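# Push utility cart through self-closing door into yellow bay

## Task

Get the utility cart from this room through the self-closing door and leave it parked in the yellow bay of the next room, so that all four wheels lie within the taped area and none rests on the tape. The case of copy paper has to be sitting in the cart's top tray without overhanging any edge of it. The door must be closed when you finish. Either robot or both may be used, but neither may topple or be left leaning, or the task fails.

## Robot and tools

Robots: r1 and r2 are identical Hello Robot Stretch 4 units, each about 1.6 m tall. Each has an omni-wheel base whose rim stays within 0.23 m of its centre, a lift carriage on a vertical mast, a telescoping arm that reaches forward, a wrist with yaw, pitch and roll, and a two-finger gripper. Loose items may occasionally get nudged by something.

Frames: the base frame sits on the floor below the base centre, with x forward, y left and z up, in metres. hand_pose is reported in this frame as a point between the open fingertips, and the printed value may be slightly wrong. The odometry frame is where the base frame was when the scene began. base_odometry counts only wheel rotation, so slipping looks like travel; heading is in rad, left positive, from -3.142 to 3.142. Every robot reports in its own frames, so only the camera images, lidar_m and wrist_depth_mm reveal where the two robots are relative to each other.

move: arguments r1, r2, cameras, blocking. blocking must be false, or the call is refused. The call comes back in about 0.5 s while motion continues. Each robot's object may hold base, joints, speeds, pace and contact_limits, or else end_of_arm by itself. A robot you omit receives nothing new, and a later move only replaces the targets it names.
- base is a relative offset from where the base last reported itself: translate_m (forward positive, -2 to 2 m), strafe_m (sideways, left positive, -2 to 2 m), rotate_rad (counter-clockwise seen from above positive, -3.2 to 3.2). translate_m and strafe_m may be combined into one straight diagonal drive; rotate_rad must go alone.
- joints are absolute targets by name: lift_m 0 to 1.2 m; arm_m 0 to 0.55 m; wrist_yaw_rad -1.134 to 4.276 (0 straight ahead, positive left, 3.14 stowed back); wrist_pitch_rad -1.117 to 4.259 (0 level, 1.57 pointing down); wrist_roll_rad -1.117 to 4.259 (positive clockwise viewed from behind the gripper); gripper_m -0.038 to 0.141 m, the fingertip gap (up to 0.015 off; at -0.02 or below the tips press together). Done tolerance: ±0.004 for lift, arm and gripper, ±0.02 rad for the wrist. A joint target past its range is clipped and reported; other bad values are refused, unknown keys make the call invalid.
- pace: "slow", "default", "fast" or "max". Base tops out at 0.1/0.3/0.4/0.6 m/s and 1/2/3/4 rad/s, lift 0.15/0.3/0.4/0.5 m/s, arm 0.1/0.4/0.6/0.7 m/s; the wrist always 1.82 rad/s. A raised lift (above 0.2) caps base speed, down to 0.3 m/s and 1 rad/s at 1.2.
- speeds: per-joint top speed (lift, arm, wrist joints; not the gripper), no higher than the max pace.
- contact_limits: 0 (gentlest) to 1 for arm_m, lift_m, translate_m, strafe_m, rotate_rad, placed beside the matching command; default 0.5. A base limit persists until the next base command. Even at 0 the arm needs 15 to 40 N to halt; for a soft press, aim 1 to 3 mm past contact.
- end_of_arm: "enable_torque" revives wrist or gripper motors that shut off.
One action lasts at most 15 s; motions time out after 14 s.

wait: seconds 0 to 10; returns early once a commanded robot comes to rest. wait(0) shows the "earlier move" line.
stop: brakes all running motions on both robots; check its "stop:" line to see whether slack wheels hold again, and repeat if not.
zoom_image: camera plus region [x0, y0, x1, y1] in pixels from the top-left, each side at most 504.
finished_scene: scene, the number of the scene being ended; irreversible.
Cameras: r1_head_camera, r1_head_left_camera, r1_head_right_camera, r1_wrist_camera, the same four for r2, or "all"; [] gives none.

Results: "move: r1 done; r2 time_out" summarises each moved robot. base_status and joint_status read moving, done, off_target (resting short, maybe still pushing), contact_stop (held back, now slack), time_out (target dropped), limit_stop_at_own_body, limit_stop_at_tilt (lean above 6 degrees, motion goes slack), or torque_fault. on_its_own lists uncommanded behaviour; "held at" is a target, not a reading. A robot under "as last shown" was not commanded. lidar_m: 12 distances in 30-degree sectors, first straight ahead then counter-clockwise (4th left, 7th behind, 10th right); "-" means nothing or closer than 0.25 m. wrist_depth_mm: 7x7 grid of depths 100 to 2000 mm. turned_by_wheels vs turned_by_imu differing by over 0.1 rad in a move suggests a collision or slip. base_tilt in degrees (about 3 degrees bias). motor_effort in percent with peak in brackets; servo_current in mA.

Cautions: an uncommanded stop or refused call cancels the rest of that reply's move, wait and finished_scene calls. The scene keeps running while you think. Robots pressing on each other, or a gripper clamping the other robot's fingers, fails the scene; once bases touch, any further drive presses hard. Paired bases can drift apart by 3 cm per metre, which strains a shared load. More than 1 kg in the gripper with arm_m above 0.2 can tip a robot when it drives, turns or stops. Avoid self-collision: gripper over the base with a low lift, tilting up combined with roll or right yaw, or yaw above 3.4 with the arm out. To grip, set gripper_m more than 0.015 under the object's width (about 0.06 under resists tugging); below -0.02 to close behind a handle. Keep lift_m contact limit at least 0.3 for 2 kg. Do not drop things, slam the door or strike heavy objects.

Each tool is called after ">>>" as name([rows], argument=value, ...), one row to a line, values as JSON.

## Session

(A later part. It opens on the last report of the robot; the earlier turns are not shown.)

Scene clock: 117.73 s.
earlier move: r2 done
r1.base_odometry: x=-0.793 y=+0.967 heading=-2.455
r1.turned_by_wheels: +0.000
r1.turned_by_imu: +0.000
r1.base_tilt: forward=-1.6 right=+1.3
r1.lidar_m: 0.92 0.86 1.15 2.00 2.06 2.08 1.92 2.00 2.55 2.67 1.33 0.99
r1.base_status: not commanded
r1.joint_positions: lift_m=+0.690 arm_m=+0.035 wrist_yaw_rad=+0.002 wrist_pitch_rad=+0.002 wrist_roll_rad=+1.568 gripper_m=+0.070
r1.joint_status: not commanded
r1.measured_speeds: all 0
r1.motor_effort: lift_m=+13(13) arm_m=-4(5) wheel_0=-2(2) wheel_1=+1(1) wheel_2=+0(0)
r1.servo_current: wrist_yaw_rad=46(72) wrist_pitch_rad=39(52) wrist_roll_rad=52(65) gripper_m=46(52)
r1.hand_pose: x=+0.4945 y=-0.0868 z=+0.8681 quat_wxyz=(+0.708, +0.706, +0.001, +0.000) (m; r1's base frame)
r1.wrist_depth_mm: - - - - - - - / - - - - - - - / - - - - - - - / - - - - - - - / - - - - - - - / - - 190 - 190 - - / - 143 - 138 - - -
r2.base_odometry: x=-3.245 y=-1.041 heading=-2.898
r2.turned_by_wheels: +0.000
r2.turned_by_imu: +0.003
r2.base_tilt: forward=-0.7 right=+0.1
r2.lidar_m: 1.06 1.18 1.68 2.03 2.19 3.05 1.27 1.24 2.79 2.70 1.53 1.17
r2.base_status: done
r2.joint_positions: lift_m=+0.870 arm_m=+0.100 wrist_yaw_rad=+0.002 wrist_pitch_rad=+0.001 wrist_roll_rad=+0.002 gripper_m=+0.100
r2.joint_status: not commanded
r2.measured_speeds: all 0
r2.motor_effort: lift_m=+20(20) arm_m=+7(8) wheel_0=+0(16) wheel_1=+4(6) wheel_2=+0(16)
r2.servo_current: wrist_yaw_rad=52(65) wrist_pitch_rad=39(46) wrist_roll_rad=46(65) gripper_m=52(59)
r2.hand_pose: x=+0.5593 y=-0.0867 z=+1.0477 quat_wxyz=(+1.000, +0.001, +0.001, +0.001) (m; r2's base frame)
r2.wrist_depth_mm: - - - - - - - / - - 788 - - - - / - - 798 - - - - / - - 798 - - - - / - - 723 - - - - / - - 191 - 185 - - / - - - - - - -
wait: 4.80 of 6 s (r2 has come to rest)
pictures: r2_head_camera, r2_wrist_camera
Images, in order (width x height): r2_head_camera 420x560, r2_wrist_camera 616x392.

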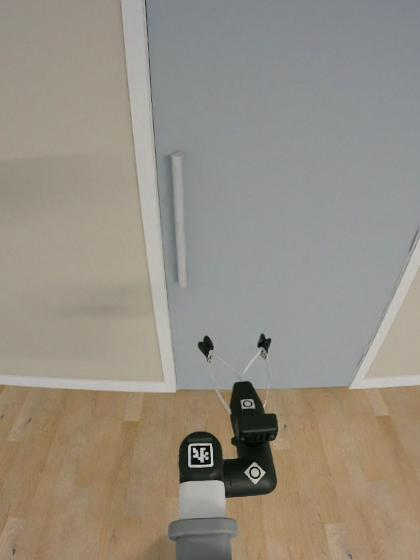

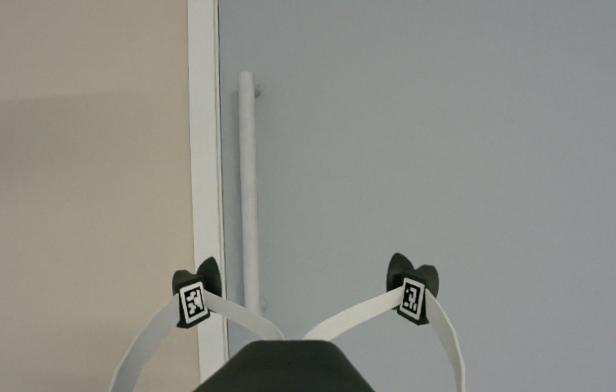

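>>> move(r2={"base":{"translate_m":0.4,"strafe_m":0.11}}, cameras=[], blocking=false)

>>> wait(seconds=4, cameras=["r2_wrist_camera"])

Scene clock: 125.00 s.
move: r2 moving
r1: as last shown
r1.lidar_m: 0.92 0.86 1.12 2.01 2.05 2.05 1.90 2.00 2.55 2.70 1.33 1.01
r1.motor_effort: lift_m=+13(13) arm_m=-4(5) wheel_0=-1(2) wheel_1=+1(1) wheel_2=+0(0)
r1.servo_current: wrist_yaw_rad=33(52) wrist_pitch_rad=33(52) wrist_roll_rad=72(72) gripper_m=39(46)
r1.wrist_depth_mm: - - - - - - - / - - - - - - - / - - - - - - - / - - - - - - - / - - - - - - - / - - 190 - 189 - - / - 143 - 138 - - -
r2.base_odometry: x=-3.273 y=-1.057 heading=-2.898
r2.turned_by_wheels: +0.000
r2.turned_by_imu: +0.001
r2.base_tilt: forward=-0.7 right=+0.1
r2.lidar_m: 1.02 1.15 1.64 2.00 2.15 3.02 1.27 1.28 2.81 2.72 1.49 1.11
r2.base_status: translate_m moving; strafe_m moving
r2.joint_positions: lift_m=+0.870 arm_m=+0.100 wrist_yaw_rad=+0.002 wrist_pitch_rad=+0.001 wrist_roll_rad=+0.002 gripper_m=+0.100
r2.joint_status: not commanded
r2.measured_speeds: translate_m=+0.122 strafe_m=+0.034 rotate_rad=-0.004 lift_m=+0.000 arm_m=+0.000 wrist_yaw_rad=+0.000 wrist_pitch_rad=+0.000 wrist_roll_rad=+0.000
r2.motor_effort: lift_m=+20(20) arm_m=+7(8) wheel_0=+6(9) wheel_1=+11(11) wheel_2=-12(13)
r2.servo_current: wrist_yaw_rad=46(65) wrist_pitch_rad=46(46) wrist_roll_rad=46(65) gripper_m=59(59)
r2.hand_pose: x=+0.5593 y=-0.0867 z=+1.0477 quat_wxyz=(+1.000, +0.001, +0.001, +0.001) (m; r2's base frame)
r2.wrist_depth_mm: - - - - - - - / - - - - - - - / - - - - - - - / - - 768 - - - - / - - 707 - - - - / - - 190 - 185 - - / - - - - - - -
pictures: none
No camera images: "cameras" was empty.

Scene clock: 127.33 s.
earlier move: r2 done
r1.base_odometry: x=-0.793 y=+0.967 heading=-2.455
r1.turned_by_wheels: +0.000
r1.turned_by_imu: +0.000
r1.base_tilt: forward=-1.6 right=+1.3
r1.lidar_m: 0.89 0.85 1.11 2.01 2.06 2.06 1.91 1.99 2.59 2.70 1.35 1.01
r1.base_status: not commanded
r1.joint_positions: lift_m=+0.690 arm_m=+0.035 wrist_yaw_rad=+0.002 wrist_pitch_rad=+0.002 wrist_roll_rad=+1.568 gripper_m=+0.070
r1.joint_status: not commanded
r1.measured_speeds: all 0
r1.motor_effort: lift_m=+13(13) arm_m=-4(5) wheel_0=+0(2) wheel_1=+1(1) wheel_2=+0(0)
r1.servo_current: wrist_yaw_rad=52(78) wrist_pitch_rad=39(52) wrist_roll_rad=39(72) gripper_m=46(52)
r1.hand_pose: x=+0.4945 y=-0.0868 z=+0.8681 quat_wxyz=(+0.708, +0.706, +0.001, +0.000) (m; r1's base frame)
r1.wrist_depth_mm: - - - - - - - / - - - - - - - / - - - - - - - / - - - - - - - / - - - - - - - / - - 191 - 190 - - / - 143 - 138 - - -
r2.base_odometry: x=-3.607 y=-1.244 heading=-2.898
r2.turned_by_wheels: +0.000
r2.turned_by_imu: +0.000
r2.base_tilt: forward=-0.7 right=+0.1
r2.lidar_m: 0.66 0.76 1.12 1.92 2.05 2.85 1.67 1.68 2.90 2.45 1.02 0.74
r2.base_status: done
r2.joint_positions: lift_m=+0.870 arm_m=+0.100 wrist_yaw_rad=+0.002 wrist_pitch_rad=+0.001 wrist_roll_rad=+0.002 gripper_m=+0.100
r2.joint_status: not commanded
r2.measured_speeds: all 0
r2.motor_effort: lift_m=+20(20) arm_m=+7(8) wheel_0=+2(9) wheel_1=+2(11) wheel_2=-4(15)
r2.servo_current: wrist_yaw_rad=52(65) wrist_pitch_rad=46(46) wrist_roll_rad=52(65) gripper_m=46(59)
r2.hand_pose: x=+0.5593 y=-0.0867 z=+1.0477 quat_wxyz=(+1.000, +0.001, +0.001, +0.001) (m; r2's base frame)
r2.wrist_depth_mm: 418 407 397 389 384 377 370 / 418 413 402 392 387 377 373 / 424 415 402 394 387 379 377 / 427 415 407 397 392 384 379 / 430 418 399 399 394 387 382 / 433 424 190 330 196 387 384 / 433 424 404 - 397 392 384
wait: 2.33 of 4 s (r2 has come to rest)
pictures: r2_wrist_camera
Images, in order (width x height): r2_wrist_camera 616x392.

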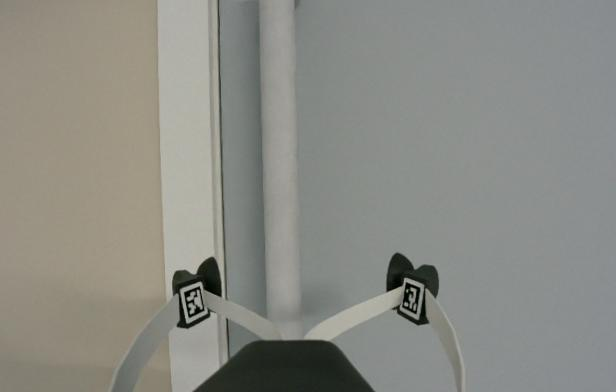

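>>> move(r2={"base":{"rotate_rad":-0.09}}, cameras=[], blocking=false)

>>> wait(seconds=1.5, cameras=[])

>>> move(r2={"base":{"strafe_m":0.075,"translate_m":0.07},"pace":"slow"}, cameras=[], blocking=false)

>>> wait(seconds=2.5, cameras=["r2_wrist_camera"])

Scene clock: 136.77 s.
move: r2 moving
r1: as last shown
r1.lidar_m: 0.92 0.86 1.14 2.02 2.06 2.06 1.92 1.99 2.57 2.68 1.31 0.98
r1.motor_effort: lift_m=+13(13) arm_m=-4(5) wheel_0=-1(2) wheel_1=+1(1) wheel_2=+0(0)
r1.servo_current: wrist_yaw_rad=52(65) wrist_pitch_rad=39(46) wrist_roll_rad=46(59) gripper_m=39(52)
r2.base_odometry: x=-3.607 y=-1.244 heading=-2.988
r2.turned_by_wheels: -0.089
r2.turned_by_imu: -0.086
r2.base_tilt: forward=-0.7 right=+0.0
r2.lidar_m: 0.67 0.75 1.01 1.91 1.99 2.64 1.70 1.67 3.01 2.83 1.09 0.77
r2.base_status: rotate_rad moving
r2.joint_positions: lift_m=+0.870 arm_m=+0.100 wrist_yaw_rad=+0.002 wrist_pitch_rad=+0.001 wrist_roll_rad=+0.002 gripper_m=+0.100
r2.joint_status: not commanded
r2.measured_speeds: all 0
r2.motor_effort: lift_m=+20(20) arm_m=+7(7) wheel_0=+2(11) wheel_1=+1(8) wheel_2=+2(8)
r2.servo_current: wrist_yaw_rad=52(52) wrist_pitch_rad=46(46) wrist_roll_rad=39(59) gripper_m=52(52)
r2.hand_pose: x=+0.5593 y=-0.0868 z=+1.0477 quat_wxyz=(+1.000, +0.001, +0.001, +0.001) (m; r2's base frame)
r2.wrist_depth_mm: 394 384 402 399 399 404 404 / 399 389 404 404 404 402 407 / 399 389 402 404 407 407 410 / 404 394 404 404 - - - / 407 394 330 - - - - / 407 394 190 - 185 - - / 410 399 332 - - - -
pictures: none
No camera images: "cameras" was empty.

Scene clock: 137.00 s.
earlier move: r2 done
r1.base_odometry: x=-0.793 y=+0.967 heading=-2.455
r1.turned_by_wheels: +0.000
r1.turned_by_imu: +0.000
r1.base_tilt: forward=-1.6 right=+1.3
r1.lidar_m: 0.92 0.87 1.15 2.01 2.07 2.05 1.91 2.00 2.62 2.68 1.33 1.01
r1.base_status: not commanded
r1.joint_positions: lift_m=+0.690 arm_m=+0.035 wrist_yaw_rad=+0.002 wrist_pitch_rad=+0.002 wrist_roll_rad=+1.568 gripper_m=+0.070
r1.joint_status: not commanded
r1.measured_speeds: all 0
r1.motor_effort: lift_m=+13(13) arm_m=-4(5) wheel_0=-1(2) wheel_1=+1(1) wheel_2=+0(0)
r1.servo_current: wrist_yaw_rad=39(65) wrist_pitch_rad=39(46) wrist_roll_rad=46(59) gripper_m=46(52)
r1.hand_pose: x=+0.4945 y=-0.0868 z=+0.8681 quat_wxyz=(+0.708, +0.706, +0.001, +0.000) (m; r1's base frame)
r1.wrist_depth_mm: - - - - - - - / - - - - - - - / - - - - - - - / - - - - - - - / - - - - - - - / - - 190 - 190 - - / - 143 - 138 - - -
r2.base_odometry: x=-3.607 y=-1.244 heading=-2.988
r2.turned_by_wheels: +0.000
r2.turned_by_imu: +0.000
r2.base_tilt: forward=-0.6 right=+0.1
r2.lidar_m: 0.64 0.75 0.99 1.89 1.98 2.62 1.72 1.67 2.98 2.83 1.08 0.76
r2.base_status: done
r2.joint_positions: lift_m=+0.870 arm_m=+0.100 wrist_yaw_rad=+0.002 wrist_pitch_rad=+0.001 wrist_roll_rad=+0.002 gripper_m=+0.100
r2.joint_status: not commanded
r2.measured_speeds: all 0
r2.motor_effort: lift_m=+20(20) arm_m=+7(8) wheel_0=+2(11) wheel_1=+2(8) wheel_2=+3(8)
r2.servo_current: wrist_yaw_rad=46(52) wrist_pitch_rad=39(46) wrist_roll_rad=39(59) gripper_m=52(52)
r2.hand_pose: x=+0.5593 y=-0.0868 z=+1.0477 quat_wxyz=(+1.000, +0.001, +0.001, +0.001) (m; r2's base frame)
r2.wrist_depth_mm: 394 387 397 399 399 402 402 / 402 387 402 402 402 404 404 / 402 389 404 404 407 404 404 / 402 394 407 407 407 - - / 407 397 329 - - - - / 410 397 190 - 185 - - / 410 397 334 - - - -
wait: 0.23 of 1.5 s (r2 has come to rest)
pictures: none
No camera images: "cameras" was empty.

Scene clock: 137.50 s.
move: r2 moving
r1: as last shown
r1.lidar_m: 0.91 0.87 1.13 2.00 2.03 2.05 1.93 1.98 2.56 2.70 1.34 0.99
r1.motor_effort: lift_m=+13(13) arm_m=-4(4) wheel_0=-1(1) wheel_1=+1(1) wheel_2=+0(0)
r1.servo_current: wrist_yaw_rad=39(59) wrist_pitch_rad=39(46) wrist_roll_rad=39(59) gripper_m=46(46)
r2.base_odometry: x=-3.614 y=-1.255 heading=-2.988
r2.turned_by_wheels: +0.000
r2.turned_by_imu: +0.000
r2.base_tilt: forward=-0.7 right=+0.1
r2.lidar_m: 0.64 0.75 0.95 1.90 1.97 2.60 1.71 1.68 2.99 2.85 1.12 0.77
r2.base_status: translate_m moving; strafe_m moving
r2.joint_positions: lift_m=+0.870 arm_m=+0.100 wrist_yaw_rad=+0.002 wrist_pitch_rad=+0.001 wrist_roll_rad=+0.002 gripper_m=+0.100
r2.joint_status: not commanded
r2.measured_speeds: translate_m=+0.035 strafe_m=+0.036 rotate_rad=-0.002 lift_m=+0.000 arm_m=+0.000 wrist_yaw_rad=+0.000 wrist_pitch_rad=+0.000 wrist_roll_rad=+0.000
r2.motor_effort: lift_m=+20(20) arm_m=+7(7) wheel_0=-5(6) wheel_1=+9(10) wheel_2=-8(9)
r2.servo_current: wrist_yaw_rad=46(59) wrist_pitch_rad=39(46) wrist_roll_rad=52(52) gripper_m=46(59)
r2.hand_pose: x=+0.5593 y=-0.0868 z=+1.0477 quat_wxyz=(+1.000, +0.001, +0.001, +0.001) (m; r2's base frame)
r2.wrist_depth_mm: 389 377 392 394 392 394 394 / 392 379 392 397 397 397 399 / 394 384 397 397 397 397 399 / 399 387 397 402 402 399 404 / 399 387 402 402 402 404 407 / 402 389 195 402 195 404 407 / 404 394 404 - - - -
pictures: none
No camera images: "cameras" was empty.

Scene clock: 139.30 s.
earlier move: r2 done
r1.base_odometry: x=-0.793 y=+0.967 heading=-2.455
r1.turned_by_wheels: +0.000
r1.turned_by_imu: +0.000
r1.base_tilt: forward=-1.6 right=+1.3
r1.lidar_m: 0.93 0.85 1.15 2.01 2.06 2.09 1.91 2.00 2.58 2.70 1.36 0.99
r1.base_status: not commanded
r1.joint_positions: lift_m=+0.690 arm_m=+0.035 wrist_yaw_rad=+0.002 wrist_pitch_rad=+0.002 wrist_roll_rad=+1.568 gripper_m=+0.070
r1.joint_status: not commanded
r1.measured_speeds: all 0
r1.motor_effort: lift_m=+13(13) arm_m=-4(5) wheel_0=-1(2) wheel_1=+1(1) wheel_2=+0(0)
r1.servo_current: wrist_yaw_rad=65(65) wrist_pitch_rad=46(52) wrist_roll_rad=52(72) gripper_m=39(46)
r1.hand_pose: x=+0.4945 y=-0.0868 z=+0.8681 quat_wxyz=(+0.708, +0.706, +0.001, +0.000) (m; r1's base frame)
r1.wrist_depth_mm: - - - - - - - / - - - - - - - / - - - - - - - / - - - - - - - / - - - - - - - / - - 190 - 190 - - / - 144 - 138 - - -
r2.base_odometry: x=-3.664 y=-1.329 heading=-2.988
r2.turned_by_wheels: +0.000
r2.turned_by_imu: +0.000
r2.base_tilt: forward=-0.7 right=+0.1
r2.lidar_m: 0.58 0.67 0.87 1.83 1.87 2.53 1.81 1.74 3.06 2.90 0.98 0.70
r2.base_status: done
r2.joint_positions: lift_m=+0.870 arm_m=+0.100 wrist_yaw_rad=+0.002 wrist_pitch_rad=+0.001 wrist_roll_rad=+0.002 gripper_m=+0.100
r2.joint_status: not commanded
r2.measured_speeds: all 0
r2.motor_effort: lift_m=+20(20) arm_m=+7(8) wheel_0=-5(9) wheel_1=+4(10) wheel_2=-6(10)
r2.servo_current: wrist_yaw_rad=39(72) wrist_pitch_rad=39(52) wrist_roll_rad=46(59) gripper_m=46(59)
r2.hand_pose: x=+0.5593 y=-0.0868 z=+1.0477 quat_wxyz=(+1.000, +0.001, +0.001, +0.001) (m; r2's base frame)
r2.wrist_depth_mm: 325 314 327 252 329 329 329 / 329 317 327 260 330 330 330 / 330 319 332 262 332 332 334 / 332 322 334 260 334 334 336 / 334 334 334 262 336 338 340 / 336 336 196 262 196 340 340 / 336 336 327 - 342 340 343
wait: 1.80 of 2.5 s (r2 has come to rest)
pictures: r2_wrist_camera
Images, in order (width x height): r2_wrist_camera 616x392.

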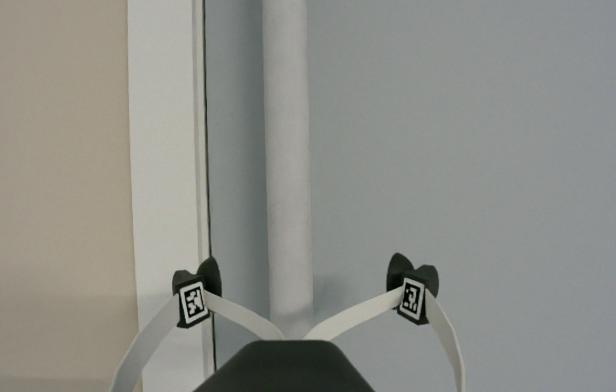

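>>> move(r2={"base":{"translate_m":0.088,"strafe_m":0.008},"pace":"slow"}, cameras=[], blocking=false)

>>> wait(seconds=2.5, cameras=[])

>>> move(r2={"joints":{"gripper_m":-0.038}}, cameras=[], blocking=false)

>>> wait(seconds=2, cameras=["r2_wrist_camera"])

Scene clock: 145.97 s.
move: r2 moving
r1: as last shown
r1.lidar_m: 0.93 0.86 1.12 2.00 2.05 2.06 1.92 1.98 2.56 2.71 1.33 0.99
r1.motor_effort: lift_m=+13(13) arm_m=-4(4) wheel_0=-2(2) wheel_1=+1(1) wheel_2=+0(0)
r1.servo_current: wrist_yaw_rad=46(72) wrist_pitch_rad=39(46) wrist_roll_rad=59(59) gripper_m=46(46)
r1.wrist_depth_mm: - - - - - - - / - - - - - - - / - - - - - - - / - - - - - - - / - - - - - - - / - - 191 - 190 - - / - 143 - 138 - - -
r2.base_odometry: x=-3.676 y=-1.332 heading=-2.988
r2.turned_by_wheels: +0.000
r2.turned_by_imu: +0.001
r2.base_tilt: forward=-0.6 right=+0.1
r2.lidar_m: 0.58 0.66 0.86 1.83 1.88 2.50 1.82 1.77 3.05 2.91 0.97 0.67
r2.base_status: translate_m moving; strafe_m moving
r2.joint_positions: lift_m=+0.870 arm_m=+0.100 wrist_yaw_rad=+0.002 wrist_pitch_rad=+0.001 wrist_roll_rad=+0.002 gripper_m=+0.100
r2.joint_status: not commanded
r2.measured_speeds: translate_m=+0.048 strafe_m=+0.004 rotate_rad=+0.001 lift_m=+0.000 arm_m=+0.000 wrist_yaw_rad=+0.000 wrist_pitch_rad=+0.000 wrist_roll_rad=+0.000
r2.motor_effort: lift_m=+20(20) arm_m=+7(8) wheel_0=+5(6) wheel_1=+6(7) wheel_2=-10(10)
r2.servo_current: wrist_yaw_rad=59(59) wrist_pitch_rad=39(46) wrist_roll_rad=46(52) gripper_m=52(59)
r2.hand_pose: x=+0.5593 y=-0.0868 z=+1.0477 quat_wxyz=(+1.000, +0.001, +0.001, +0.001) (m; r2's base frame)
r2.wrist_depth_mm: 315 304 317 250 320 319 320 / 320 304 319 250 322 320 322 / 319 309 322 249 320 322 322 / 322 309 322 249 325 324 325 / 322 312 324 251 325 325 327 / 324 325 197 249 197 329 329 / 325 325 315 - 329 330 332
pictures: none
No camera images: "cameras" was empty.

Scene clock: 147.63 s.
earlier move: r2 done
r1.base_odometry: x=-0.793 y=+0.967 heading=-2.455
r1.turned_by_wheels: +0.000
r1.turned_by_imu: +0.000
r1.base_tilt: forward=-1.6 right=+1.3
r1.lidar_m: 0.92 0.87 1.14 2.00 2.06 2.06 1.92 2.00 2.58 2.69 1.34 1.00
r1.base_status: not commanded
r1.joint_positions: lift_m=+0.690 arm_m=+0.035 wrist_yaw_rad=+0.002 wrist_pitch_rad=+0.002 wrist_roll_rad=+1.568 gripper_m=+0.070
r1.joint_status: not commanded
r1.measured_speeds: all 0
r1.motor_effort: lift_m=+13(13) arm_m=-4(5) wheel_0=-1(2) wheel_1=+1(1) wheel_2=+0(0)
r1.servo_current: wrist_yaw_rad=52(72) wrist_pitch_rad=39(52) wrist_roll_rad=59(65) gripper_m=39(52)
r1.hand_pose: x=+0.4945 y=-0.0868 z=+0.8681 quat_wxyz=(+0.708, +0.706, +0.001, +0.000) (m; r1's base frame)
r1.wrist_depth_mm: - - - - - - - / - - - - - - - / - - - - - - - / - - - - - - - / - - - - - - - / - - 190 - 190 - - / - 143 - 138 - - -
r2.base_odometry: x=-3.750 y=-1.350 heading=-2.988
r2.turned_by_wheels: +0.000
r2.turned_by_imu: +0.000
r2.base_tilt: forward=-0.7 right=+0.1
r2.lidar_m: 0.52 0.58 0.76 1.83 1.89 2.47 1.89 1.83 3.08 2.67 0.86 0.61
r2.base_status: done
r2.joint_positions: lift_m=+0.870 arm_m=+0.100 wrist_yaw_rad=+0.002 wrist_pitch_rad=+0.001 wrist_roll_rad=+0.002 gripper_m=+0.100
r2.joint_status: not commanded
r2.measured_speeds: all 0
r2.motor_effort: lift_m=+20(20) arm_m=+7(8) wheel_0=+4(10) wheel_1=+6(7) wheel_2=-6(11)
r2.servo_current: wrist_yaw_rad=46(65) wrist_pitch_rad=46(46) wrist_roll_rad=65(65) gripper_m=46(59)
r2.hand_pose: x=+0.5593 y=-0.0868 z=+1.0477 quat_wxyz=(+1.000, +0.001, +0.001, +0.001) (m; r2's base frame)
r2.wrist_depth_mm: 240 229 242 167 243 244 245 / 242 230 243 166 246 245 245 / 243 231 246 167 246 247 247 / 244 233 246 168 248 248 249 / 246 235 249 169 250 249 250 / 248 236 204 168 197 251 252 / 249 237 251 - 252 253 253
wait: 1.67 of 2.5 s (r2 has come to rest)
pictures: none
No camera images: "cameras" was empty.

Scene clock: 148.13 s.
move: r2 moving
r1: as last shown
r1.lidar_m: 0.92 0.86 1.13 2.01 2.05 2.07 1.92 2.00 2.55 2.69 1.33 1.00
r1.servo_current: wrist_yaw_rad=33(65) wrist_pitch_rad=46(52) wrist_roll_rad=39(65) gripper_m=39(46)
r1.wrist_depth_mm: - - - - - - - / - - - - - - - / - - - - - - - / - - - - - - - / - - - - - - - / - - 191 - 190 - - / - 143 - 138 - - -
r2.base_odometry: x=-3.750 y=-1.350 heading=-2.988
r2.turned_by_wheels: +0.000
r2.turned_by_imu: +0.000
r2.base_tilt: forward=-0.7 right=+0.1
r2.lidar_m: 0.50 0.58 0.77 1.82 1.91 2.54 1.89 1.83 3.06 2.71 0.86 0.61
r2.base_status: not commanded
r2.joint_positions: lift_m=+0.870 arm_m=+0.100 wrist_yaw_rad=+0.002 wrist_pitch_rad=+0.001 wrist_roll_rad=+0.002 gripper_m=+0.083
r2.joint_status: gripper_m moving
r2.measured_speeds: all 0
r2.motor_effort: lift_m=+20(20) arm_m=+7(7) wheel_0=+4(4) wheel_1=+6(6) wheel_2=-6(7)
r2.servo_current: wrist_yaw_rad=39(59) wrist_pitch_rad=39(46) wrist_roll_rad=46(59) gripper_m=117(117)
r2.hand_pose: x=+0.5593 y=-0.0868 z=+1.0477 quat_wxyz=(+1.000, +0.001, +0.001, +0.001) (m; r2's base frame)
r2.wrist_depth_mm: 240 229 243 164 243 242 242 / 242 230 244 166 245 243 243 / 245 232 246 166 244 244 245 / 246 233 248 167 247 246 246 / 248 235 249 167 248 248 247 / 250 235 196 167 193 249 249 / 250 236 250 - 251 251 250
pictures: none
No camera images: "cameras" was empty.

Scene clock: 149.67 s.
earlier move: r2 done
r1.base_odometry: x=-0.793 y=+0.967 heading=-2.455
r1.turned_by_wheels: +0.000
r1.turned_by_imu: +0.000
r1.base_tilt: forward=-1.6 right=+1.3
r1.lidar_m: 0.92 0.85 1.13 2.01 2.06 2.07 1.92 2.00 2.59 2.70 1.36 0.99
r1.base_status: not commanded
r1.joint_positions: lift_m=+0.690 arm_m=+0.035 wrist_yaw_rad=+0.002 wrist_pitch_rad=+0.002 wrist_roll_rad=+1.568 gripper_m=+0.070
r1.joint_status: not commanded
r1.measured_speeds: all 0
r1.motor_effort: lift_m=+13(13) arm_m=-4(5) wheel_0=-1(2) wheel_1=+1(1) wheel_2=+0(0)
r1.servo_current: wrist_yaw_rad=39(65) wrist_pitch_rad=39(52) wrist_roll_rad=33(72) gripper_m=46(46)
r1.hand_pose: x=+0.4945 y=-0.0868 z=+0.8681 quat_wxyz=(+0.708, +0.706, +0.001, +0.000) (m; r1's base frame)
r1.wrist_depth_mm: - - - - - - - / - - - - - - - / - - - - - - - / - - - - - - - / - - - - - - - / - - 191 - 190 - - / - 143 - 138 - - -
r2.base_odometry: x=-3.750 y=-1.350 heading=-2.988
r2.turned_by_wheels: +0.000
r2.turned_by_imu: +0.001
r2.base_tilt: forward=-0.7 right=+0.1
r2.lidar_m: 0.52 0.58 0.78 1.83 1.90 2.53 1.88 1.82 3.05 2.69 0.86 0.61
r2.base_status: not commanded
r2.joint_positions: lift_m=+0.870 arm_m=+0.100 wrist_yaw_rad=+0.004 wrist_pitch_rad=+0.001 wrist_roll_rad=+0.002 gripper_m=-0.036
r2.joint_status: all done
r2.measured_speeds: all 0
r2.motor_effort: lift_m=+20(20) arm_m=-3(8) wheel_0=+3(5) wheel_1=+5(6) wheel_2=+2(7)
r2.servo_current: wrist_yaw_rad=46(65) wrist_pitch_rad=39(46) wrist_roll_rad=39(65) gripper_m=163(221)
r2.hand_pose: x=+0.5597 y=-0.0862 z=+1.0477 quat_wxyz=(+1.000, +0.001, +0.001, +0.002) (m; r2's base frame)
r2.wrist_depth_mm: 241 227 239 161 238 238 238 / 242 229 242 161 241 240 240 / 244 231 243 163 243 242 240 / 245 231 244 166 243 243 242 / 246 232 246 165 245 244 244 / 249 234 185 167 178 246 246 / 249 235 248 - 249 247 247
wait: 1.53 of 2 s (r2 has come to rest)
pictures: r2_wrist_camera
Images, in order (width x height): r2_wrist_camera 616x392.

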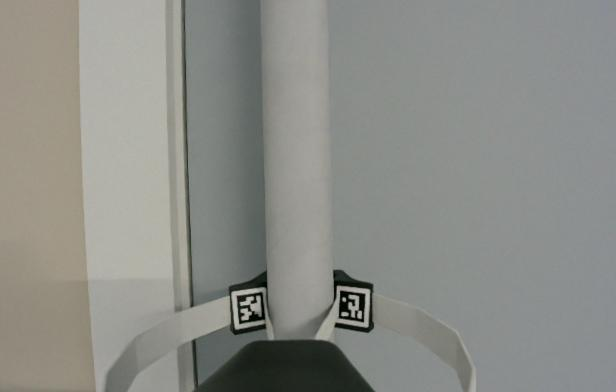

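>>> move(r2={"base":{"translate_m":-0.178,"strafe_m":-0.091},"joints":{"wrist_yaw_rad":0.17},"speeds":{"wrist_yaw_rad":0.12},"pace":"slow","contact_limits":{"translate_m":0.8,"strafe_m":0.8}}, cameras=[], blocking=false)

>>> wait(seconds=3.5, cameras=["r2_wrist_camera","r2_head_camera"])

r2: "contact_limits": translate_m and strafe_m are given together and make one move, which takes one limit: state it under one of them only
Scene clock: 155.07 s.
r1.base_odometry: x=-0.793 y=+0.967 heading=-2.455
r1.turned_by_wheels: +0.000
r1.turned_by_imu: +0.000
r1.base_tilt: forward=-1.6 right=+1.3
r1.lidar_m: 0.93 0.86 1.13 2.01 2.07 2.05 1.92 2.01 2.58 2.70 1.36 0.99
r1.base_status: not commanded
r1.joint_positions: lift_m=+0.690 arm_m=+0.035 wrist_yaw_rad=+0.002 wrist_pitch_rad=+0.002 wrist_roll_rad=+1.568 gripper_m=+0.070
r1.joint_status: not commanded
r1.measured_speeds: all 0
r1.motor_effort: lift_m=+13(13) arm_m=-4(5) wheel_0=-1(2) wheel_1=+1(1) wheel_2=+0(0)
r1.servo_current: wrist_yaw_rad=39(65) wrist_pitch_rad=39(52) wrist_roll_rad=39(72) gripper_m=39(46)
r1.hand_pose: x=+0.4945 y=-0.0868 z=+0.8681 quat_wxyz=(+0.708, +0.706, +0.001, +0.000) (m; r1's base frame)
r1.wrist_depth_mm: - - - - - - - / - - - - - - - / - - - - - - - / - - - - - - - / - - - - - - - / - - 191 - 190 - - / - 143 - 138 - - -
r2.base_odometry: x=-3.750 y=-1.350 heading=-2.988
r2.turned_by_wheels: +0.000
r2.turned_by_imu: +0.000
r2.base_tilt: forward=-0.6 right=+0.1
r2.lidar_m: 0.50 0.59 0.77 1.82 1.90 2.49 1.88 1.84 3.04 2.67 0.83 0.60
r2.base_status: not commanded
r2.joint_positions: lift_m=+0.870 arm_m=+0.100 wrist_yaw_rad=+0.004 wrist_pitch_rad=+0.001 wrist_roll_rad=+0.002 gripper_m=-0.036
r2.joint_status: all done
r2.measured_speeds: all 0
r2.motor_effort: lift_m=+20(20) arm_m=-4(8) wheel_0=+3(5) wheel_1=+4(6) wheel_2=+2(7)
r2.servo_current: wrist_yaw_rad=52(65) wrist_pitch_rad=39(46) wrist_roll_rad=33(65) gripper_m=156(221)
r2.hand_pose: x=+0.5597 y=-0.0862 z=+1.0477 quat_wxyz=(+1.000, +0.001, +0.001, +0.002) (m; r2's base frame)
r2.wrist_depth_mm: 240 227 240 160 239 238 238 / 243 229 242 162 241 240 239 / 244 229 243 163 243 241 240 / 246 230 244 166 243 242 242 / 247 233 246 165 244 244 243 / 248 234 185 167 178 245 245 / 249 235 249 - 248 247 247
pictures: none

not run: a call was refused earlier in this reply.

>>> move(r2={"base":{"translate_m":-0.178,"strafe_m":-0.091},"joints":{"wrist_yaw_rad":0.17},"speeds":{"wrist_yaw_rad":0.12},"pace":"slow","contact_limits":{"translate_m":0.8}}, cameras=[], blocking=false)

>>> wait(seconds=3.5, cameras=["r2_wrist_camera","r2_head_camera"])

Scene clock: 159.00 s.
move: r2 moving
r1.base_odometry: x=-0.793 y=+0.967 heading=-2.455
r1.turned_by_wheels: +0.000
r1.turned_by_imu: +0.000
r1.base_tilt: forward=-1.6 right=+1.3
r1.lidar_m: 0.93 0.87 1.13 2.00 2.04 2.06 1.92 1.97 2.59 2.66 1.33 1.01
r1.base_status: not commanded
r1.joint_positions: lift_m=+0.690 arm_m=+0.035 wrist_yaw_rad=+0.002 wrist_pitch_rad=+0.002 wrist_roll_rad=+1.568 gripper_m=+0.070
r1.joint_status: not commanded
r1.measured_speeds: all 0
r1.motor_effort: lift_m=+13(13) arm_m=-4(4) wheel_0=-1(2) wheel_1=+1(1) wheel_2=+0(0)
r1.servo_current: wrist_yaw_rad=52(65) wrist_pitch_rad=39(46) wrist_roll_rad=52(65) gripper_m=46(52)
r1.hand_pose: x=+0.4945 y=-0.0868 z=+0.8681 quat_wxyz=(+0.708, +0.706, +0.001, +0.000) (m; r1's base frame)
r1.wrist_depth_mm: - - - - - - - / - - - - - - - / - - - - - - - / - - - - - - - / - - - - - - - / - - 191 - 190 - - / - 143 - 138 - - -
r2.base_odometry: x=-3.739 y=-1.342 heading=-2.988
r2.turned_by_wheels: +0.000
r2.turned_by_imu: +0.000
r2.base_tilt: forward=-0.6 right=+0.0
r2.lidar_m: 0.50 0.61 0.79 1.85 1.92 2.54 1.87 1.80 3.04 2.73 0.89 0.59
r2.base_status: translate_m moving; strafe_m moving
r2.joint_positions: lift_m=+0.870 arm_m=+0.100 wrist_yaw_rad=+0.053 wrist_pitch_rad=+0.001 wrist_roll_rad=+0.002 gripper_m=-0.036
r2.joint_status: wrist_yaw_rad moving
r2.measured_speeds: translate_m=-0.048 strafe_m=-0.025 rotate_rad=-0.002 lift_m=+0.000 arm_m=+0.000 wrist_yaw_rad=+0.120 wrist_pitch_rad=+0.000 wrist_roll_rad=+0.000
r2.motor_effort: lift_m=+20(20) arm_m=-4(4) wheel_0=-10(10) wheel_1=-11(11) wheel_2=+18(20)
r2.servo_current: wrist_yaw_rad=46(72) wrist_pitch_rad=39(52) wrist_roll_rad=39(52) gripper_m=150(156)
r2.contact_limits: translate_m 0.8
r2.hand_pose: x=+0.5635 y=-0.0721 z=+1.0477 quat_wxyz=(+1.000, +0.001, +0.001, +0.026) (m; r2's base frame)
r2.wrist_depth_mm: 253 238 243 162 238 236 234 / 256 239 243 163 239 236 236 / 256 240 244 164 239 238 236 / 258 241 246 165 242 239 238 / 260 243 248 166 243 242 239 / 262 245 183 166 180 243 240 / 264 246 252 - 246 242 242
pictures: none
No camera images: "cameras" was empty.

Scene clock: 161.67 s.
earlier move: r2 done
r1.base_odometry: x=-0.793 y=+0.967 heading=-2.455
r1.turned_by_wheels: +0.000
r1.turned_by_imu: +0.000
r1.base_tilt: forward=-1.6 right=+1.3
r1.lidar_m: 0.91 0.85 1.14 2.01 2.06 2.06 1.91 2.00 2.59 2.70 1.37 1.10
r1.base_status: not commanded
r1.joint_positions: lift_m=+0.690 arm_m=+0.035 wrist_yaw_rad=+0.002 wrist_pitch_rad=+0.002 wrist_roll_rad=+1.568 gripper_m=+0.070
r1.joint_status: not commanded
r1.measured_speeds: all 0
r1.motor_effort: lift_m=+13(13) arm_m=-4(5) wheel_0=-1(2) wheel_1=+1(1) wheel_2=+0(0)
r1.servo_current: wrist_yaw_rad=52(72) wrist_pitch_rad=46(52) wrist_roll_rad=39(72) gripper_m=39(52)
r1.hand_pose: x=+0.4945 y=-0.0868 z=+0.8681 quat_wxyz=(+0.708, +0.706, +0.001, +0.000) (m; r1's base frame)
r1.wrist_depth_mm: - - - - - - - / - - - - - - - / - - - - - - - / - - - - - - - / - - - - - - - / - - 191 - 189 - - / - 143 - 138 - - -
r2.base_odometry: x=-3.589 y=-1.233 heading=-2.986
r2.turned_by_wheels: +0.002
r2.turned_by_imu: +0.002
r2.base_tilt: forward=-0.6 right=+0.0
r2.lidar_m: 0.50 0.78 1.05 1.92 1.99 2.65 1.67 1.63 2.99 2.82 1.08 0.62
r2.base_status: done
r2.joint_positions: lift_m=+0.870 arm_m=+0.100 wrist_yaw_rad=+0.183 wrist_pitch_rad=+0.001 wrist_roll_rad=+0.002 gripper_m=-0.036
r2.joint_status: all done
r2.measured_speeds: all 0
r2.motor_effort: lift_m=+20(20) arm_m=-4(4) wheel_0=+4(15) wheel_1=-4(16) wheel_2=+21(23)
r2.servo_current: wrist_yaw_rad=72(104) wrist_pitch_rad=33(52) wrist_roll_rad=46(59) gripper_m=143(156)
r2.contact_limits: translate_m 0.8
r2.hand_pose: x=+0.5704 y=-0.0335 z=+1.0477 quat_wxyz=(+0.996, +0.001, +0.001, +0.091) (m; r2's base frame)
r2.wrist_depth_mm: 473 449 242 164 238 236 236 / 473 452 243 164 239 238 236 / 480 459 245 165 240 240 237 / 477 459 247 166 243 241 238 / - 466 248 166 243 242 241 / - 466 184 167 179 244 242 / - 473 251 - 247 244 243
wait: 2.67 of 3.5 s (r2 has come to rest)
pictures: r2_head_camera, r2_wrist_camera
Images, in order (width x height): r2_head_camera 420x560, r2_wrist_camera 616x392.

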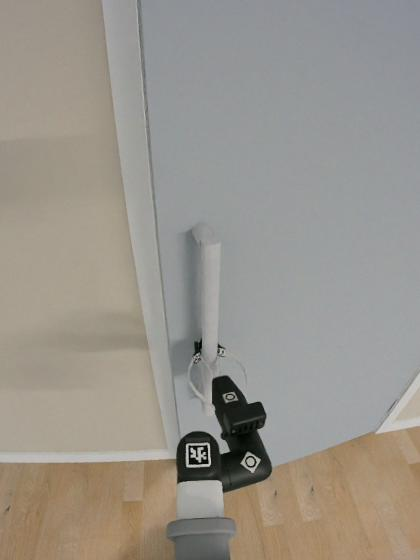

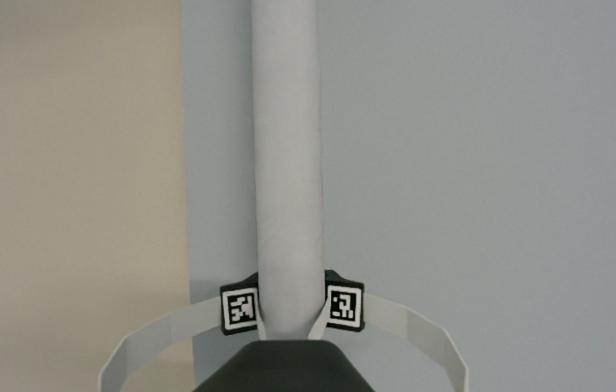

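>>> move(r2={"base":{"translate_m":-0.156,"strafe_m":-0.1245},"joints":{"wrist_yaw_rad":0.38},"speeds":{"wrist_yaw_rad":0.12},"pace":"slow","contact_limits":{"translate_m":0.8}}, cameras=[], blocking=false)

>>> wait(seconds=4, cameras=[])

>>> move(r2={"base":{"translate_m":-0.128,"strafe_m":-0.153},"joints":{"wrist_yaw_rad":0.58},"speeds":{"wrist_yaw_rad":0.12},"pace":"slow","contact_limits":{"translate_m":0.8}}, cameras=[], blocking=false)

>>> wait(seconds=4, cameras=["r2_wrist_camera","r2_head_camera"])

Scene clock: 168.47 s.
move: r2 moving
r1: as last shown
r1.lidar_m: 0.93 0.85 1.13 2.01 2.07 2.06 1.91 2.00 2.57 2.68 1.36 1.10
r1.motor_effort: lift_m=+13(13) arm_m=-4(5) wheel_0=-2(2) wheel_1=+1(1) wheel_2=+0(0)
r1.servo_current: wrist_yaw_rad=46(59) wrist_pitch_rad=46(46) wrist_roll_rad=52(59) gripper_m=46(46)
r1.wrist_depth_mm: - - - - - - - / - - - - - - - / - - - - - - - / - - - - - - - / - - - - - - - / - - 191 - 190 - - / - 143 - 138 - - -
r2.base_odometry: x=-3.579 y=-1.223 heading=-2.984
r2.turned_by_wheels: +0.002
r2.turned_by_imu: +0.002
r2.base_tilt: forward=-0.6 right=+0.0
r2.lidar_m: 0.50 0.77 1.03 1.93 1.98 2.65 1.65 1.65 2.98 2.81 1.11 0.65
r2.base_status: translate_m moving; strafe_m moving
r2.joint_positions: lift_m=+0.870 arm_m=+0.100 wrist_yaw_rad=+0.229 wrist_pitch_rad=+0.001 wrist_roll_rad=+0.002 gripper_m=-0.036
r2.joint_status: wrist_yaw_rad moving
r2.measured_speeds: translate_m=-0.041 strafe_m=-0.033 rotate_rad=+0.002 lift_m=+0.000 arm_m=+0.000 wrist_yaw_rad=+0.111 wrist_pitch_rad=+0.000 wrist_roll_rad=+0.000
r2.motor_effort: lift_m=+20(20) arm_m=-3(4) wheel_0=+8(10) wheel_1=-11(11) wheel_2=+22(26)
r2.servo_current: wrist_yaw_rad=65(98) wrist_pitch_rad=46(46) wrist_roll_rad=46(59) gripper_m=150(150)
r2.contact_limits: translate_m 0.8
r2.hand_pose: x=+0.5716 y=-0.0195 z=+1.0477 quat_wxyz=(+0.993, +0.001, +0.001, +0.114) (m; r2's base frame)
r2.wrist_depth_mm: - 469 243 162 237 234 231 / - 473 245 163 238 236 233 / - 473 246 163 240 236 234 / - 477 248 167 241 237 236 / - 473 250 165 243 239 236 / - 480 186 167 181 240 238 / - - 252 - 246 - 239
pictures: none
No camera images: "cameras" was empty.

Scene clock: 171.17 s.
earlier move: r2 done
r1.base_odometry: x=-0.793 y=+0.967 heading=-2.455
r1.turned_by_wheels: +0.000
r1.turned_by_imu: +0.000
r1.base_tilt: forward=-1.6 right=+1.2
r1.lidar_m: 0.94 0.85 1.16 2.00 2.06 2.06 1.90 2.00 2.58 2.69 1.33 1.19
r1.base_status: not commanded
r1.joint_positions: lift_m=+0.690 arm_m=+0.035 wrist_yaw_rad=+0.002 wrist_pitch_rad=+0.002 wrist_roll_rad=+1.568 gripper_m=+0.070
r1.joint_status: not commanded
r1.measured_speeds: all 0
r1.motor_effort: lift_m=+13(13) arm_m=-4(5) wheel_0=-1(2) wheel_1=+1(1) wheel_2=+0(0)
r1.servo_current: wrist_yaw_rad=52(65) wrist_pitch_rad=46(52) wrist_roll_rad=52(78) gripper_m=46(52)
r1.hand_pose: x=+0.4945 y=-0.0868 z=+0.8681 quat_wxyz=(+0.708, +0.706, +0.001, +0.000) (m; r1's base frame)
r1.wrist_depth_mm: - 1098 1118 - - - 1098 / - - - - - - - / - - - - - - - / - - - - - - - / - - - - - - - / - - 190 - 190 - - / - 143 - 138 - - -
r2.base_odometry: x=-3.454 y=-1.086 heading=-2.983
r2.turned_by_wheels: +0.001
r2.turned_by_imu: +0.004
r2.base_tilt: forward=-0.7 right=+0.1
r2.lidar_m: 0.52 0.90 1.24 2.04 2.13 2.80 1.48 1.47 2.84 2.71 1.36 0.71
r2.base_status: done
r2.joint_positions: lift_m=+0.870 arm_m=+0.100 wrist_yaw_rad=+0.396 wrist_pitch_rad=+0.001 wrist_roll_rad=+0.002 gripper_m=-0.036
r2.joint_status: all done
r2.measured_speeds: all 0
r2.motor_effort: lift_m=+20(20) arm_m=-4(4) wheel_0=+17(18) wheel_1=-2(12) wheel_2=+22(26)
r2.servo_current: wrist_yaw_rad=78(104) wrist_pitch_rad=39(46) wrist_roll_rad=46(72) gripper_m=143(150)
r2.contact_limits: translate_m 0.8
r2.hand_pose: x=+0.5707 y=+0.0306 z=+1.0477 quat_wxyz=(+0.980, +0.001, +0.001, +0.197) (m; r2's base frame)
r2.wrist_depth_mm: - - 243 167 235 230 228 / - - 244 167 236 232 229 / - - 248 167 238 233 230 / - - 248 167 239 235 232 / - - 250 167 240 236 232 / - - 183 166 239 237 235 / - - 253 - - 237 236
wait: 2.70 of 4 s (r2 has come to rest)
pictures: none
No camera images: "cameras" was empty.

Scene clock: 171.67 s.
move: r2 moving
r1: as last shown
r1.base_tilt: forward=-1.6 right=+1.3
r1.lidar_m: 0.91 0.85 1.16 2.01 2.04 2.04 1.92 2.00 2.58 2.71 1.35 1.19
r1.servo_current: wrist_yaw_rad=59(59) wrist_pitch_rad=33(52) wrist_roll_rad=65(65) gripper_m=39(46)
r1.wrist_depth_mm: - - 1098 - - 1808 1118 / - - - - - - - / - - - - - - - / - - - - - - - / - - - - - - - / - - 191 - 189 - - / - 143 - 138 - - -
r2.base_odometry: x=-3.448 y=-1.075 heading=-2.981
r2.turned_by_wheels: +0.002
r2.turned_by_imu: +0.003
r2.base_tilt: forward=-0.6 right=+0.1
r2.lidar_m: 0.50 0.93 1.24 2.06 2.12 2.83 1.49 1.45 2.86 2.69 1.35 0.72
r2.base_status: translate_m moving; strafe_m moving
r2.joint_positions: lift_m=+0.870 arm_m=+0.100 wrist_yaw_rad=+0.442 wrist_pitch_rad=+0.001 wrist_roll_rad=+0.002 gripper_m=-0.036
r2.joint_status: wrist_yaw_rad moving
r2.measured_speeds: translate_m=-0.032 strafe_m=-0.039 rotate_rad=+0.002 lift_m=+0.000 arm_m=+0.000 wrist_yaw_rad=+0.117 wrist_pitch_rad=+0.000 wrist_roll_rad=+0.000
r2.motor_effort: lift_m=+20(20) arm_m=-4(4) wheel_0=+11(17) wheel_1=-9(10) wheel_2=+23(25)
r2.servo_current: wrist_yaw_rad=39(124) wrist_pitch_rad=33(46) wrist_roll_rad=52(52) gripper_m=143(150)
r2.contact_limits: translate_m 0.8
r2.hand_pose: x=+0.5690 y=+0.0444 z=+1.0477 quat_wxyz=(+0.976, +0.001, +0.001, +0.219) (m; r2's base frame)
r2.wrist_depth_mm: - - 245 163 235 228 224 / - - 247 164 235 229 226 / - - 248 164 236 231 226 / - - 249 165 237 232 229 / - - 250 165 240 233 229 / - - 185 166 179 235 230 / - - 256 - 241 235 232
pictures: none
No camera images: "cameras" was empty.

Scene clock: 175.53 s.
earlier move: r2 off_target
r1.base_odometry: x=-0.793 y=+0.967 heading=-2.455
r1.turned_by_wheels: +0.000
r1.turned_by_imu: +0.000
r1.base_tilt: forward=-1.6 right=+1.3
r1.lidar_m: 0.89 0.87 1.12 2.02 2.06 2.07 1.91 2.00 2.58 2.69 1.34 1.21
r1.base_status: not commanded
r1.joint_positions: lift_m=+0.690 arm_m=+0.035 wrist_yaw_rad=+0.002 wrist_pitch_rad=+0.002 wrist_roll_rad=+1.568 gripper_m=+0.070
r1.joint_status: not commanded
r1.measured_speeds: all 0
r1.motor_effort: lift_m=+13(13) arm_m=-4(5) wheel_0=-2(2) wheel_1=+1(1) wheel_2=+0(0)
r1.servo_current: wrist_yaw_rad=52(72) wrist_pitch_rad=39(52) wrist_roll_rad=59(72) gripper_m=39(46)
r1.hand_pose: x=+0.4945 y=-0.0868 z=+0.8681 quat_wxyz=(+0.708, +0.706, +0.001, +0.000) (m; r1's base frame)
r1.wrist_depth_mm: - - - - - 1708 1205 / - 1205 1205 - - - 1160 / - - - - - - - / - - - - - - - / - - - - - - - / - - 191 - 190 - - / - 144 - 138 - - -
r2.base_odometry: x=-3.353 y=-0.915 heading=-2.981
r2.turned_by_wheels: +0.000
r2.turned_by_imu: +0.064
r2.base_tilt: forward=-0.6 right=+0.0
r2.lidar_m: 0.51 0.59 1.51 2.18 2.30 3.22 1.33 3.54 2.66 2.56 1.41 0.73
r2.base_status: done
r2.joint_positions: lift_m=+0.870 arm_m=+0.100 wrist_yaw_rad=+0.600 wrist_pitch_rad=+0.001 wrist_roll_rad=+0.002 gripper_m=-0.036
r2.joint_status: wrist_yaw_rad off_target (ended at +0.600, target +0.580)
r2.measured_speeds: translate_m=+0.000 strafe_m=+0.000 rotate_rad=+0.001 lift_m=+0.000 arm_m=+0.000 wrist_yaw_rad=+0.000 wrist_pitch_rad=+0.000 wrist_roll_rad=+0.000
r2.on_its_own: wrist_yaw_rad is at rest, and its servo_current (111 mA) is outside its rest range (0 to 104 mA)
r2.motor_effort: lift_m=+20(20) arm_m=-5(5) wheel_0=+12(29) wheel_1=+2(11) wheel_2=+11(25)
r2.servo_current: wrist_yaw_rad=111(124) wrist_pitch_rad=33(46) wrist_roll_rad=52(65) gripper_m=137(150)
r2.contact_limits: translate_m 0.8
r2.hand_pose: x=+0.5583 y=+0.0908 z=+1.0477 quat_wxyz=(+0.955, +0.001, +0.001, +0.296) (m; r2's base frame)
r2.wrist_depth_mm: - - 249 164 228 220 213 / 1863 - 250 165 229 221 213 / 1863 - 252 165 232 223 215 / 1863 - 253 166 233 223 216 / - - 256 166 236 224 217 / 1921 - 180 167 179 225 218 / - - - - 236 223 219
wait: 3.87 of 4 s (r2 has come to rest)
pictures: r2_head_camera, r2_wrist_camera
Images, in order (width x height): r2_head_camera 420x560, r2_wrist_camera 616x392.

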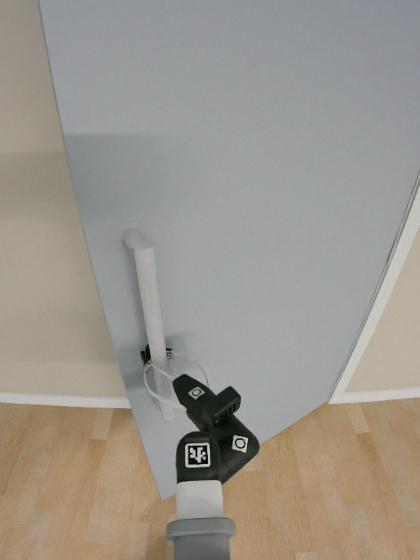

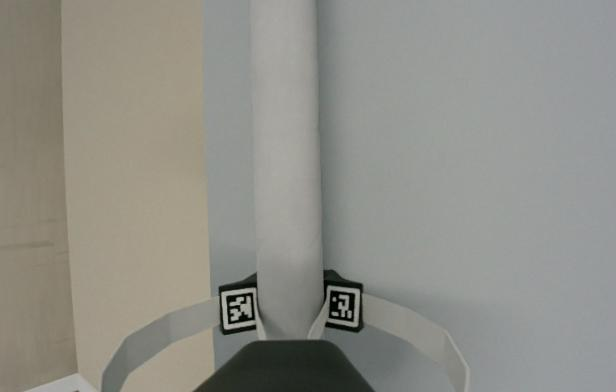

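>>> move(r2={"base":{"translate_m":-0.108,"strafe_m":-0.169},"joints":{"wrist_yaw_rad":0.75},"speeds":{"wrist_yaw_rad":0.12},"pace":"slow","contact_limits":{"translate_m":0.8}}, cameras=[], blocking=false)

>>> wait(seconds=4, cameras=[])

>>> move(r2={"base":{"translate_m":-0.085,"strafe_m":-0.18},"joints":{"wrist_yaw_rad":0.95},"speeds":{"wrist_yaw_rad":0.12},"pace":"slow","contact_limits":{"translate_m":0.8}}, cameras=[], blocking=false)

>>> wait(seconds=4, cameras=["r2_head_camera","r2_head_right_camera"])

Scene clock: 183.73 s.
move: r2 moving
r1: as last shown
r1.lidar_m: 0.92 0.86 1.15 1.99 2.07 2.06 1.93 2.00 2.56 2.71 1.33 1.21
r1.motor_effort: lift_m=+13(13) arm_m=-4(4) wheel_0=-2(2) wheel_1=+1(2) wheel_2=+0(0)
r1.servo_current: wrist_yaw_rad=59(65) wrist_pitch_rad=39(46) wrist_roll_rad=39(59) gripper_m=46(46)
r1.wrist_depth_mm: - - - - - 1708 1205 / - - 1205 - - - 1138 / - - - - - - - / - - - - - - - / - - - - - - - / - - 191 - 190 - - / - 143 - 138 - - -
r2.base_odometry: x=-3.348 y=-0.904 heading=-2.979
r2.turned_by_wheels: +0.002
r2.turned_by_imu: +0.003
r2.base_tilt: forward=-0.6 right=+0.0
r2.lidar_m: 0.50 0.57 1.51 2.18 2.31 3.25 1.31 3.50 2.66 2.54 1.42 0.76
r2.base_status: translate_m moving; strafe_m moving
r2.joint_positions: lift_m=+0.870 arm_m=+0.100 wrist_yaw_rad=+0.639 wrist_pitch_rad=+0.001 wrist_roll_rad=+0.002 gripper_m=-0.036
r2.joint_status: wrist_yaw_rad moving
r2.measured_speeds: translate_m=-0.026 strafe_m=-0.042 rotate_rad=+0.002 lift_m=+0.000 arm_m=+0.000 wrist_yaw_rad=+0.117 wrist_pitch_rad=+0.000 wrist_roll_rad=+0.000
r2.motor_effort: lift_m=+20(20) arm_m=-5(5) wheel_0=+18(20) wheel_1=-9(9) wheel_2=+22(22)
r2.servo_current: wrist_yaw_rad=52(137) wrist_pitch_rad=39(46) wrist_roll_rad=46(52) gripper_m=124(130)
r2.contact_limits: translate_m 0.8
r2.hand_pose: x=+0.5546 y=+0.1019 z=+1.0477 quat_wxyz=(+0.949, +0.001, +0.001, +0.314) (m; r2's base frame)
r2.wrist_depth_mm: - - 251 163 228 217 209 / 1921 - 251 163 229 219 211 / 1921 - 253 163 232 220 212 / - - 256 165 232 221 213 / - - 256 165 235 223 215 / - 1808 182 166 180 224 216 / - 143 - - 235 221 216
pictures: none
No camera images: "cameras" was empty.

Scene clock: 186.60 s.
earlier move: r2 done
r1.base_odometry: x=-0.793 y=+0.967 heading=-2.455
r1.turned_by_wheels: +0.000
r1.turned_by_imu: +0.000
r1.base_tilt: forward=-1.6 right=+1.2
r1.lidar_m: 0.92 0.86 1.14 2.00 2.05 2.08 1.92 2.01 2.55 2.67 1.34 1.20
r1.base_status: not commanded
r1.joint_positions: lift_m=+0.690 arm_m=+0.035 wrist_yaw_rad=+0.002 wrist_pitch_rad=+0.002 wrist_roll_rad=+1.568 gripper_m=+0.070
r1.joint_status: not commanded
r1.measured_speeds: all 0
r1.motor_effort: lift_m=+13(13) arm_m=-4(5) wheel_0=-1(2) wheel_1=+1(2) wheel_2=+0(0)
r1.servo_current: wrist_yaw_rad=46(78) wrist_pitch_rad=46(52) wrist_roll_rad=59(65) gripper_m=46(46)
r1.hand_pose: x=+0.4945 y=-0.0868 z=+0.8681 quat_wxyz=(+0.708, +0.706, +0.001, +0.000) (m; r1's base frame)
r1.wrist_depth_mm: - - - - - 1661 1205 / - - - - - 1708 1229 / - - - - - - 1160 / - - - - - - - / - - - - - - - / - - 191 - 190 - - / - 143 - 138 - - -
r2.base_odometry: x=-3.274 y=-0.731 heading=-2.978
r2.turned_by_wheels: +0.000
r2.turned_by_imu: +0.103
r2.base_tilt: forward=-0.7 right=+0.1
r2.lidar_m: 0.48 0.49 1.80 2.35 2.57 1.37 1.24 3.04 2.44 2.38 1.35 0.76
r2.base_status: done
r2.joint_positions: lift_m=+0.870 arm_m=+0.100 wrist_yaw_rad=+0.769 wrist_pitch_rad=+0.001 wrist_roll_rad=+0.002 gripper_m=-0.036
r2.joint_status: all done
r2.measured_speeds: translate_m=-0.001 strafe_m=+0.000 rotate_rad=-0.001 lift_m=+0.000 arm_m=+0.000 wrist_yaw_rad=+0.000 wrist_pitch_rad=+0.000 wrist_roll_rad=+0.000
r2.on_its_own: wrist_yaw_rad is at rest, and its servo_current (111 mA) is outside its rest range (0 to 104 mA)
r2.motor_effort: lift_m=+20(20) arm_m=-6(6) wheel_0=+19(29) wheel_1=+1(10) wheel_2=+14(22)
r2.servo_current: wrist_yaw_rad=111(137) wrist_pitch_rad=26(46) wrist_roll_rad=39(59) gripper_m=124(137)
r2.contact_limits: translate_m 0.8
r2.hand_pose: x=+0.5391 y=+0.1377 z=+1.0477 quat_wxyz=(+0.927, +0.001, +0.001, +0.375) (m; r2's base frame)
r2.wrist_depth_mm: - - 262 162 221 205 194 / - - - 162 222 206 196 / - - - 167 223 207 197 / - - - 167 224 210 198 / - - - 167 227 211 200 / - - 183 166 219 211 200 / - - - - 227 205 200
wait: 2.87 of 4 s (r2 has come to rest)
pictures: none
No camera images: "cameras" was empty.

Scene clock: 187.10 s.
move: r2 moving
r1: as last shown
r1.lidar_m: 0.92 0.86 1.14 2.00 2.07 2.04 1.92 1.99 2.59 2.67 1.35 1.18
r1.motor_effort: lift_m=+13(13) arm_m=-4(4) wheel_0=-1(2) wheel_1=+1(1) wheel_2=+0(0)
r1.servo_current: wrist_yaw_rad=39(65) wrist_pitch_rad=39(46) wrist_roll_rad=59(59) gripper_m=46(46)
r1.wrist_depth_mm: - - - - - 1708 1229 / - - - - - 1756 1229 / - - - - - - 1118 / - - - - - - - / - - - - - - - / - - 190 - 190 - - / - 143 - 138 - - -
r2.base_odometry: x=-3.270 y=-0.719 heading=-2.976
r2.turned_by_wheels: +0.002
r2.turned_by_imu: +0.007
r2.base_tilt: forward=-0.6 right=+0.0
r2.lidar_m: 0.49 0.51 1.84 2.37 2.61 1.38 1.24 3.01 2.40 2.37 1.35 0.78
r2.base_status: translate_m moving; strafe_m moving
r2.joint_positions: lift_m=+0.870 arm_m=+0.100 wrist_yaw_rad=+0.811 wrist_pitch_rad=+0.001 wrist_roll_rad=+0.002 gripper_m=-0.036
r2.joint_status: wrist_yaw_rad moving
r2.measured_speeds: translate_m=-0.022 strafe_m=-0.042 rotate_rad=-0.008 lift_m=+0.000 arm_m=+0.000 wrist_yaw_rad=+0.112 wrist_pitch_rad=+0.000 wrist_roll_rad=+0.000
r2.motor_effort: lift_m=+20(20) arm_m=-6(6) wheel_0=+19(26) wheel_1=-8(9) wheel_2=+21(22)
r2.servo_current: wrist_yaw_rad=91(91) wrist_pitch_rad=39(46) wrist_roll_rad=46(52) gripper_m=130(130)
r2.contact_limits: translate_m 0.8
r2.hand_pose: x=+0.5331 y=+0.1488 z=+1.0477 quat_wxyz=(+0.919, +0.001, +0.001, +0.394) (m; r2's base frame)
r2.wrist_depth_mm: - - - 163 221 203 192 / - - - 163 222 205 193 / - - - 164 224 206 195 / - - - 164 225 208 196 / - - - 166 226 208 197 / - - 186 166 179 208 197 / - - - - 227 - 199
pictures: none
No camera images: "cameras" was empty.

Scene clock: 189.93 s.
earlier move: r2 done
r1.base_odometry: x=-0.793 y=+0.967 heading=-2.455
r1.turned_by_wheels: +0.000
r1.turned_by_imu: +0.000
r1.base_tilt: forward=-1.6 right=+1.2
r1.lidar_m: 0.93 0.86 1.13 2.01 2.06 2.07 1.91 1.98 2.56 2.70 1.36 1.19
r1.base_status: not commanded
r1.joint_positions: lift_m=+0.690 arm_m=+0.035 wrist_yaw_rad=+0.002 wrist_pitch_rad=+0.002 wrist_roll_rad=+1.568 gripper_m=+0.070
r1.joint_status: not commanded
r1.measured_speeds: all 0
r1.motor_effort: lift_m=+13(13) arm_m=-4(5) wheel_0=-1(2) wheel_1=+1(1) wheel_2=+0(0)
r1.servo_current: wrist_yaw_rad=59(72) wrist_pitch_rad=52(52) wrist_roll_rad=46(65) gripper_m=46(52)
r1.hand_pose: x=+0.4945 y=-0.0868 z=+0.8681 quat_wxyz=(+0.708, +0.706, +0.001, +0.000) (m; r1's base frame)
r1.wrist_depth_mm: - - - - - 1756 1205 / - - - - - 1756 1229 / - - 1366 - - - 1229 / - - - - - - - / - - - - - - - / - - 191 - 190 - - / - 143 - 138 - - -
r2.base_odometry: x=-3.220 y=-0.540 heading=-2.976
r2.turned_by_wheels: +0.000
r2.turned_by_imu: +0.172
r2.base_tilt: forward=-0.6 right=+0.0
r2.lidar_m: 0.55 0.48 2.41 2.54 3.06 1.22 1.60 2.47 2.22 2.00 1.21 0.71
r2.base_status: done
r2.joint_positions: lift_m=+0.870 arm_m=+0.100 wrist_yaw_rad=+0.966 wrist_pitch_rad=+0.001 wrist_roll_rad=+0.002 gripper_m=-0.036
r2.joint_status: all done
r2.measured_speeds: translate_m=+0.001 strafe_m=+0.000 rotate_rad=+0.001 lift_m=+0.000 arm_m=+0.000 wrist_yaw_rad=+0.000 wrist_pitch_rad=+0.000 wrist_roll_rad=+0.000
r2.motor_effort: lift_m=+20(20) arm_m=-9(9) wheel_0=+17(30) wheel_1=-2(9) wheel_2=+13(24)
r2.servo_current: wrist_yaw_rad=91(104) wrist_pitch_rad=46(46) wrist_roll_rad=46(59) gripper_m=130(137)
r2.contact_limits: translate_m 0.8
r2.hand_pose: x=+0.5070 y=+0.1876 z=+1.0477 quat_wxyz=(+0.886, +0.001, +0.001, +0.465) (m; r2's base frame)
r2.wrist_depth_mm: - - - 164 212 185 169 / - - - 164 213 185 170 / - - - 165 216 188 171 / - - - 166 216 189 - / - - - 166 219 189 174 / - - 185 167 179 190 174 / - - - - 216 185 174
wait: 2.83 of 4 s (r2 has come to rest)
pictures: r2_head_camera, r2_head_right_camera
Images, in order (width x height): r2_head_camera 420x560, r2_head_right_camera 420x672.

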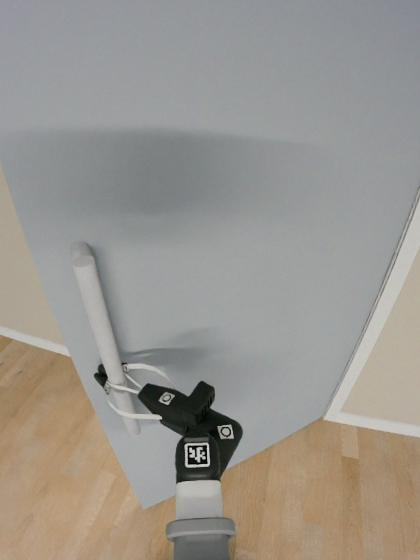

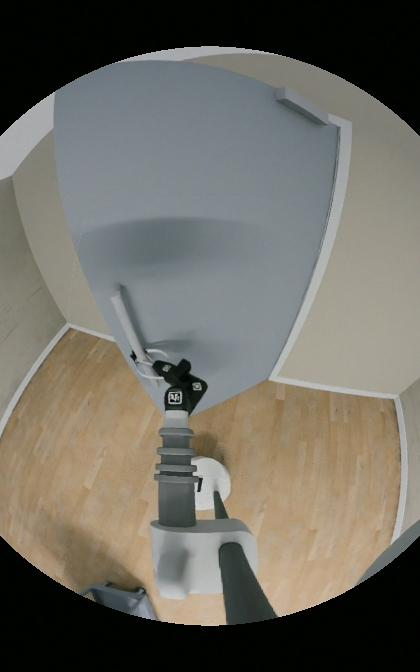

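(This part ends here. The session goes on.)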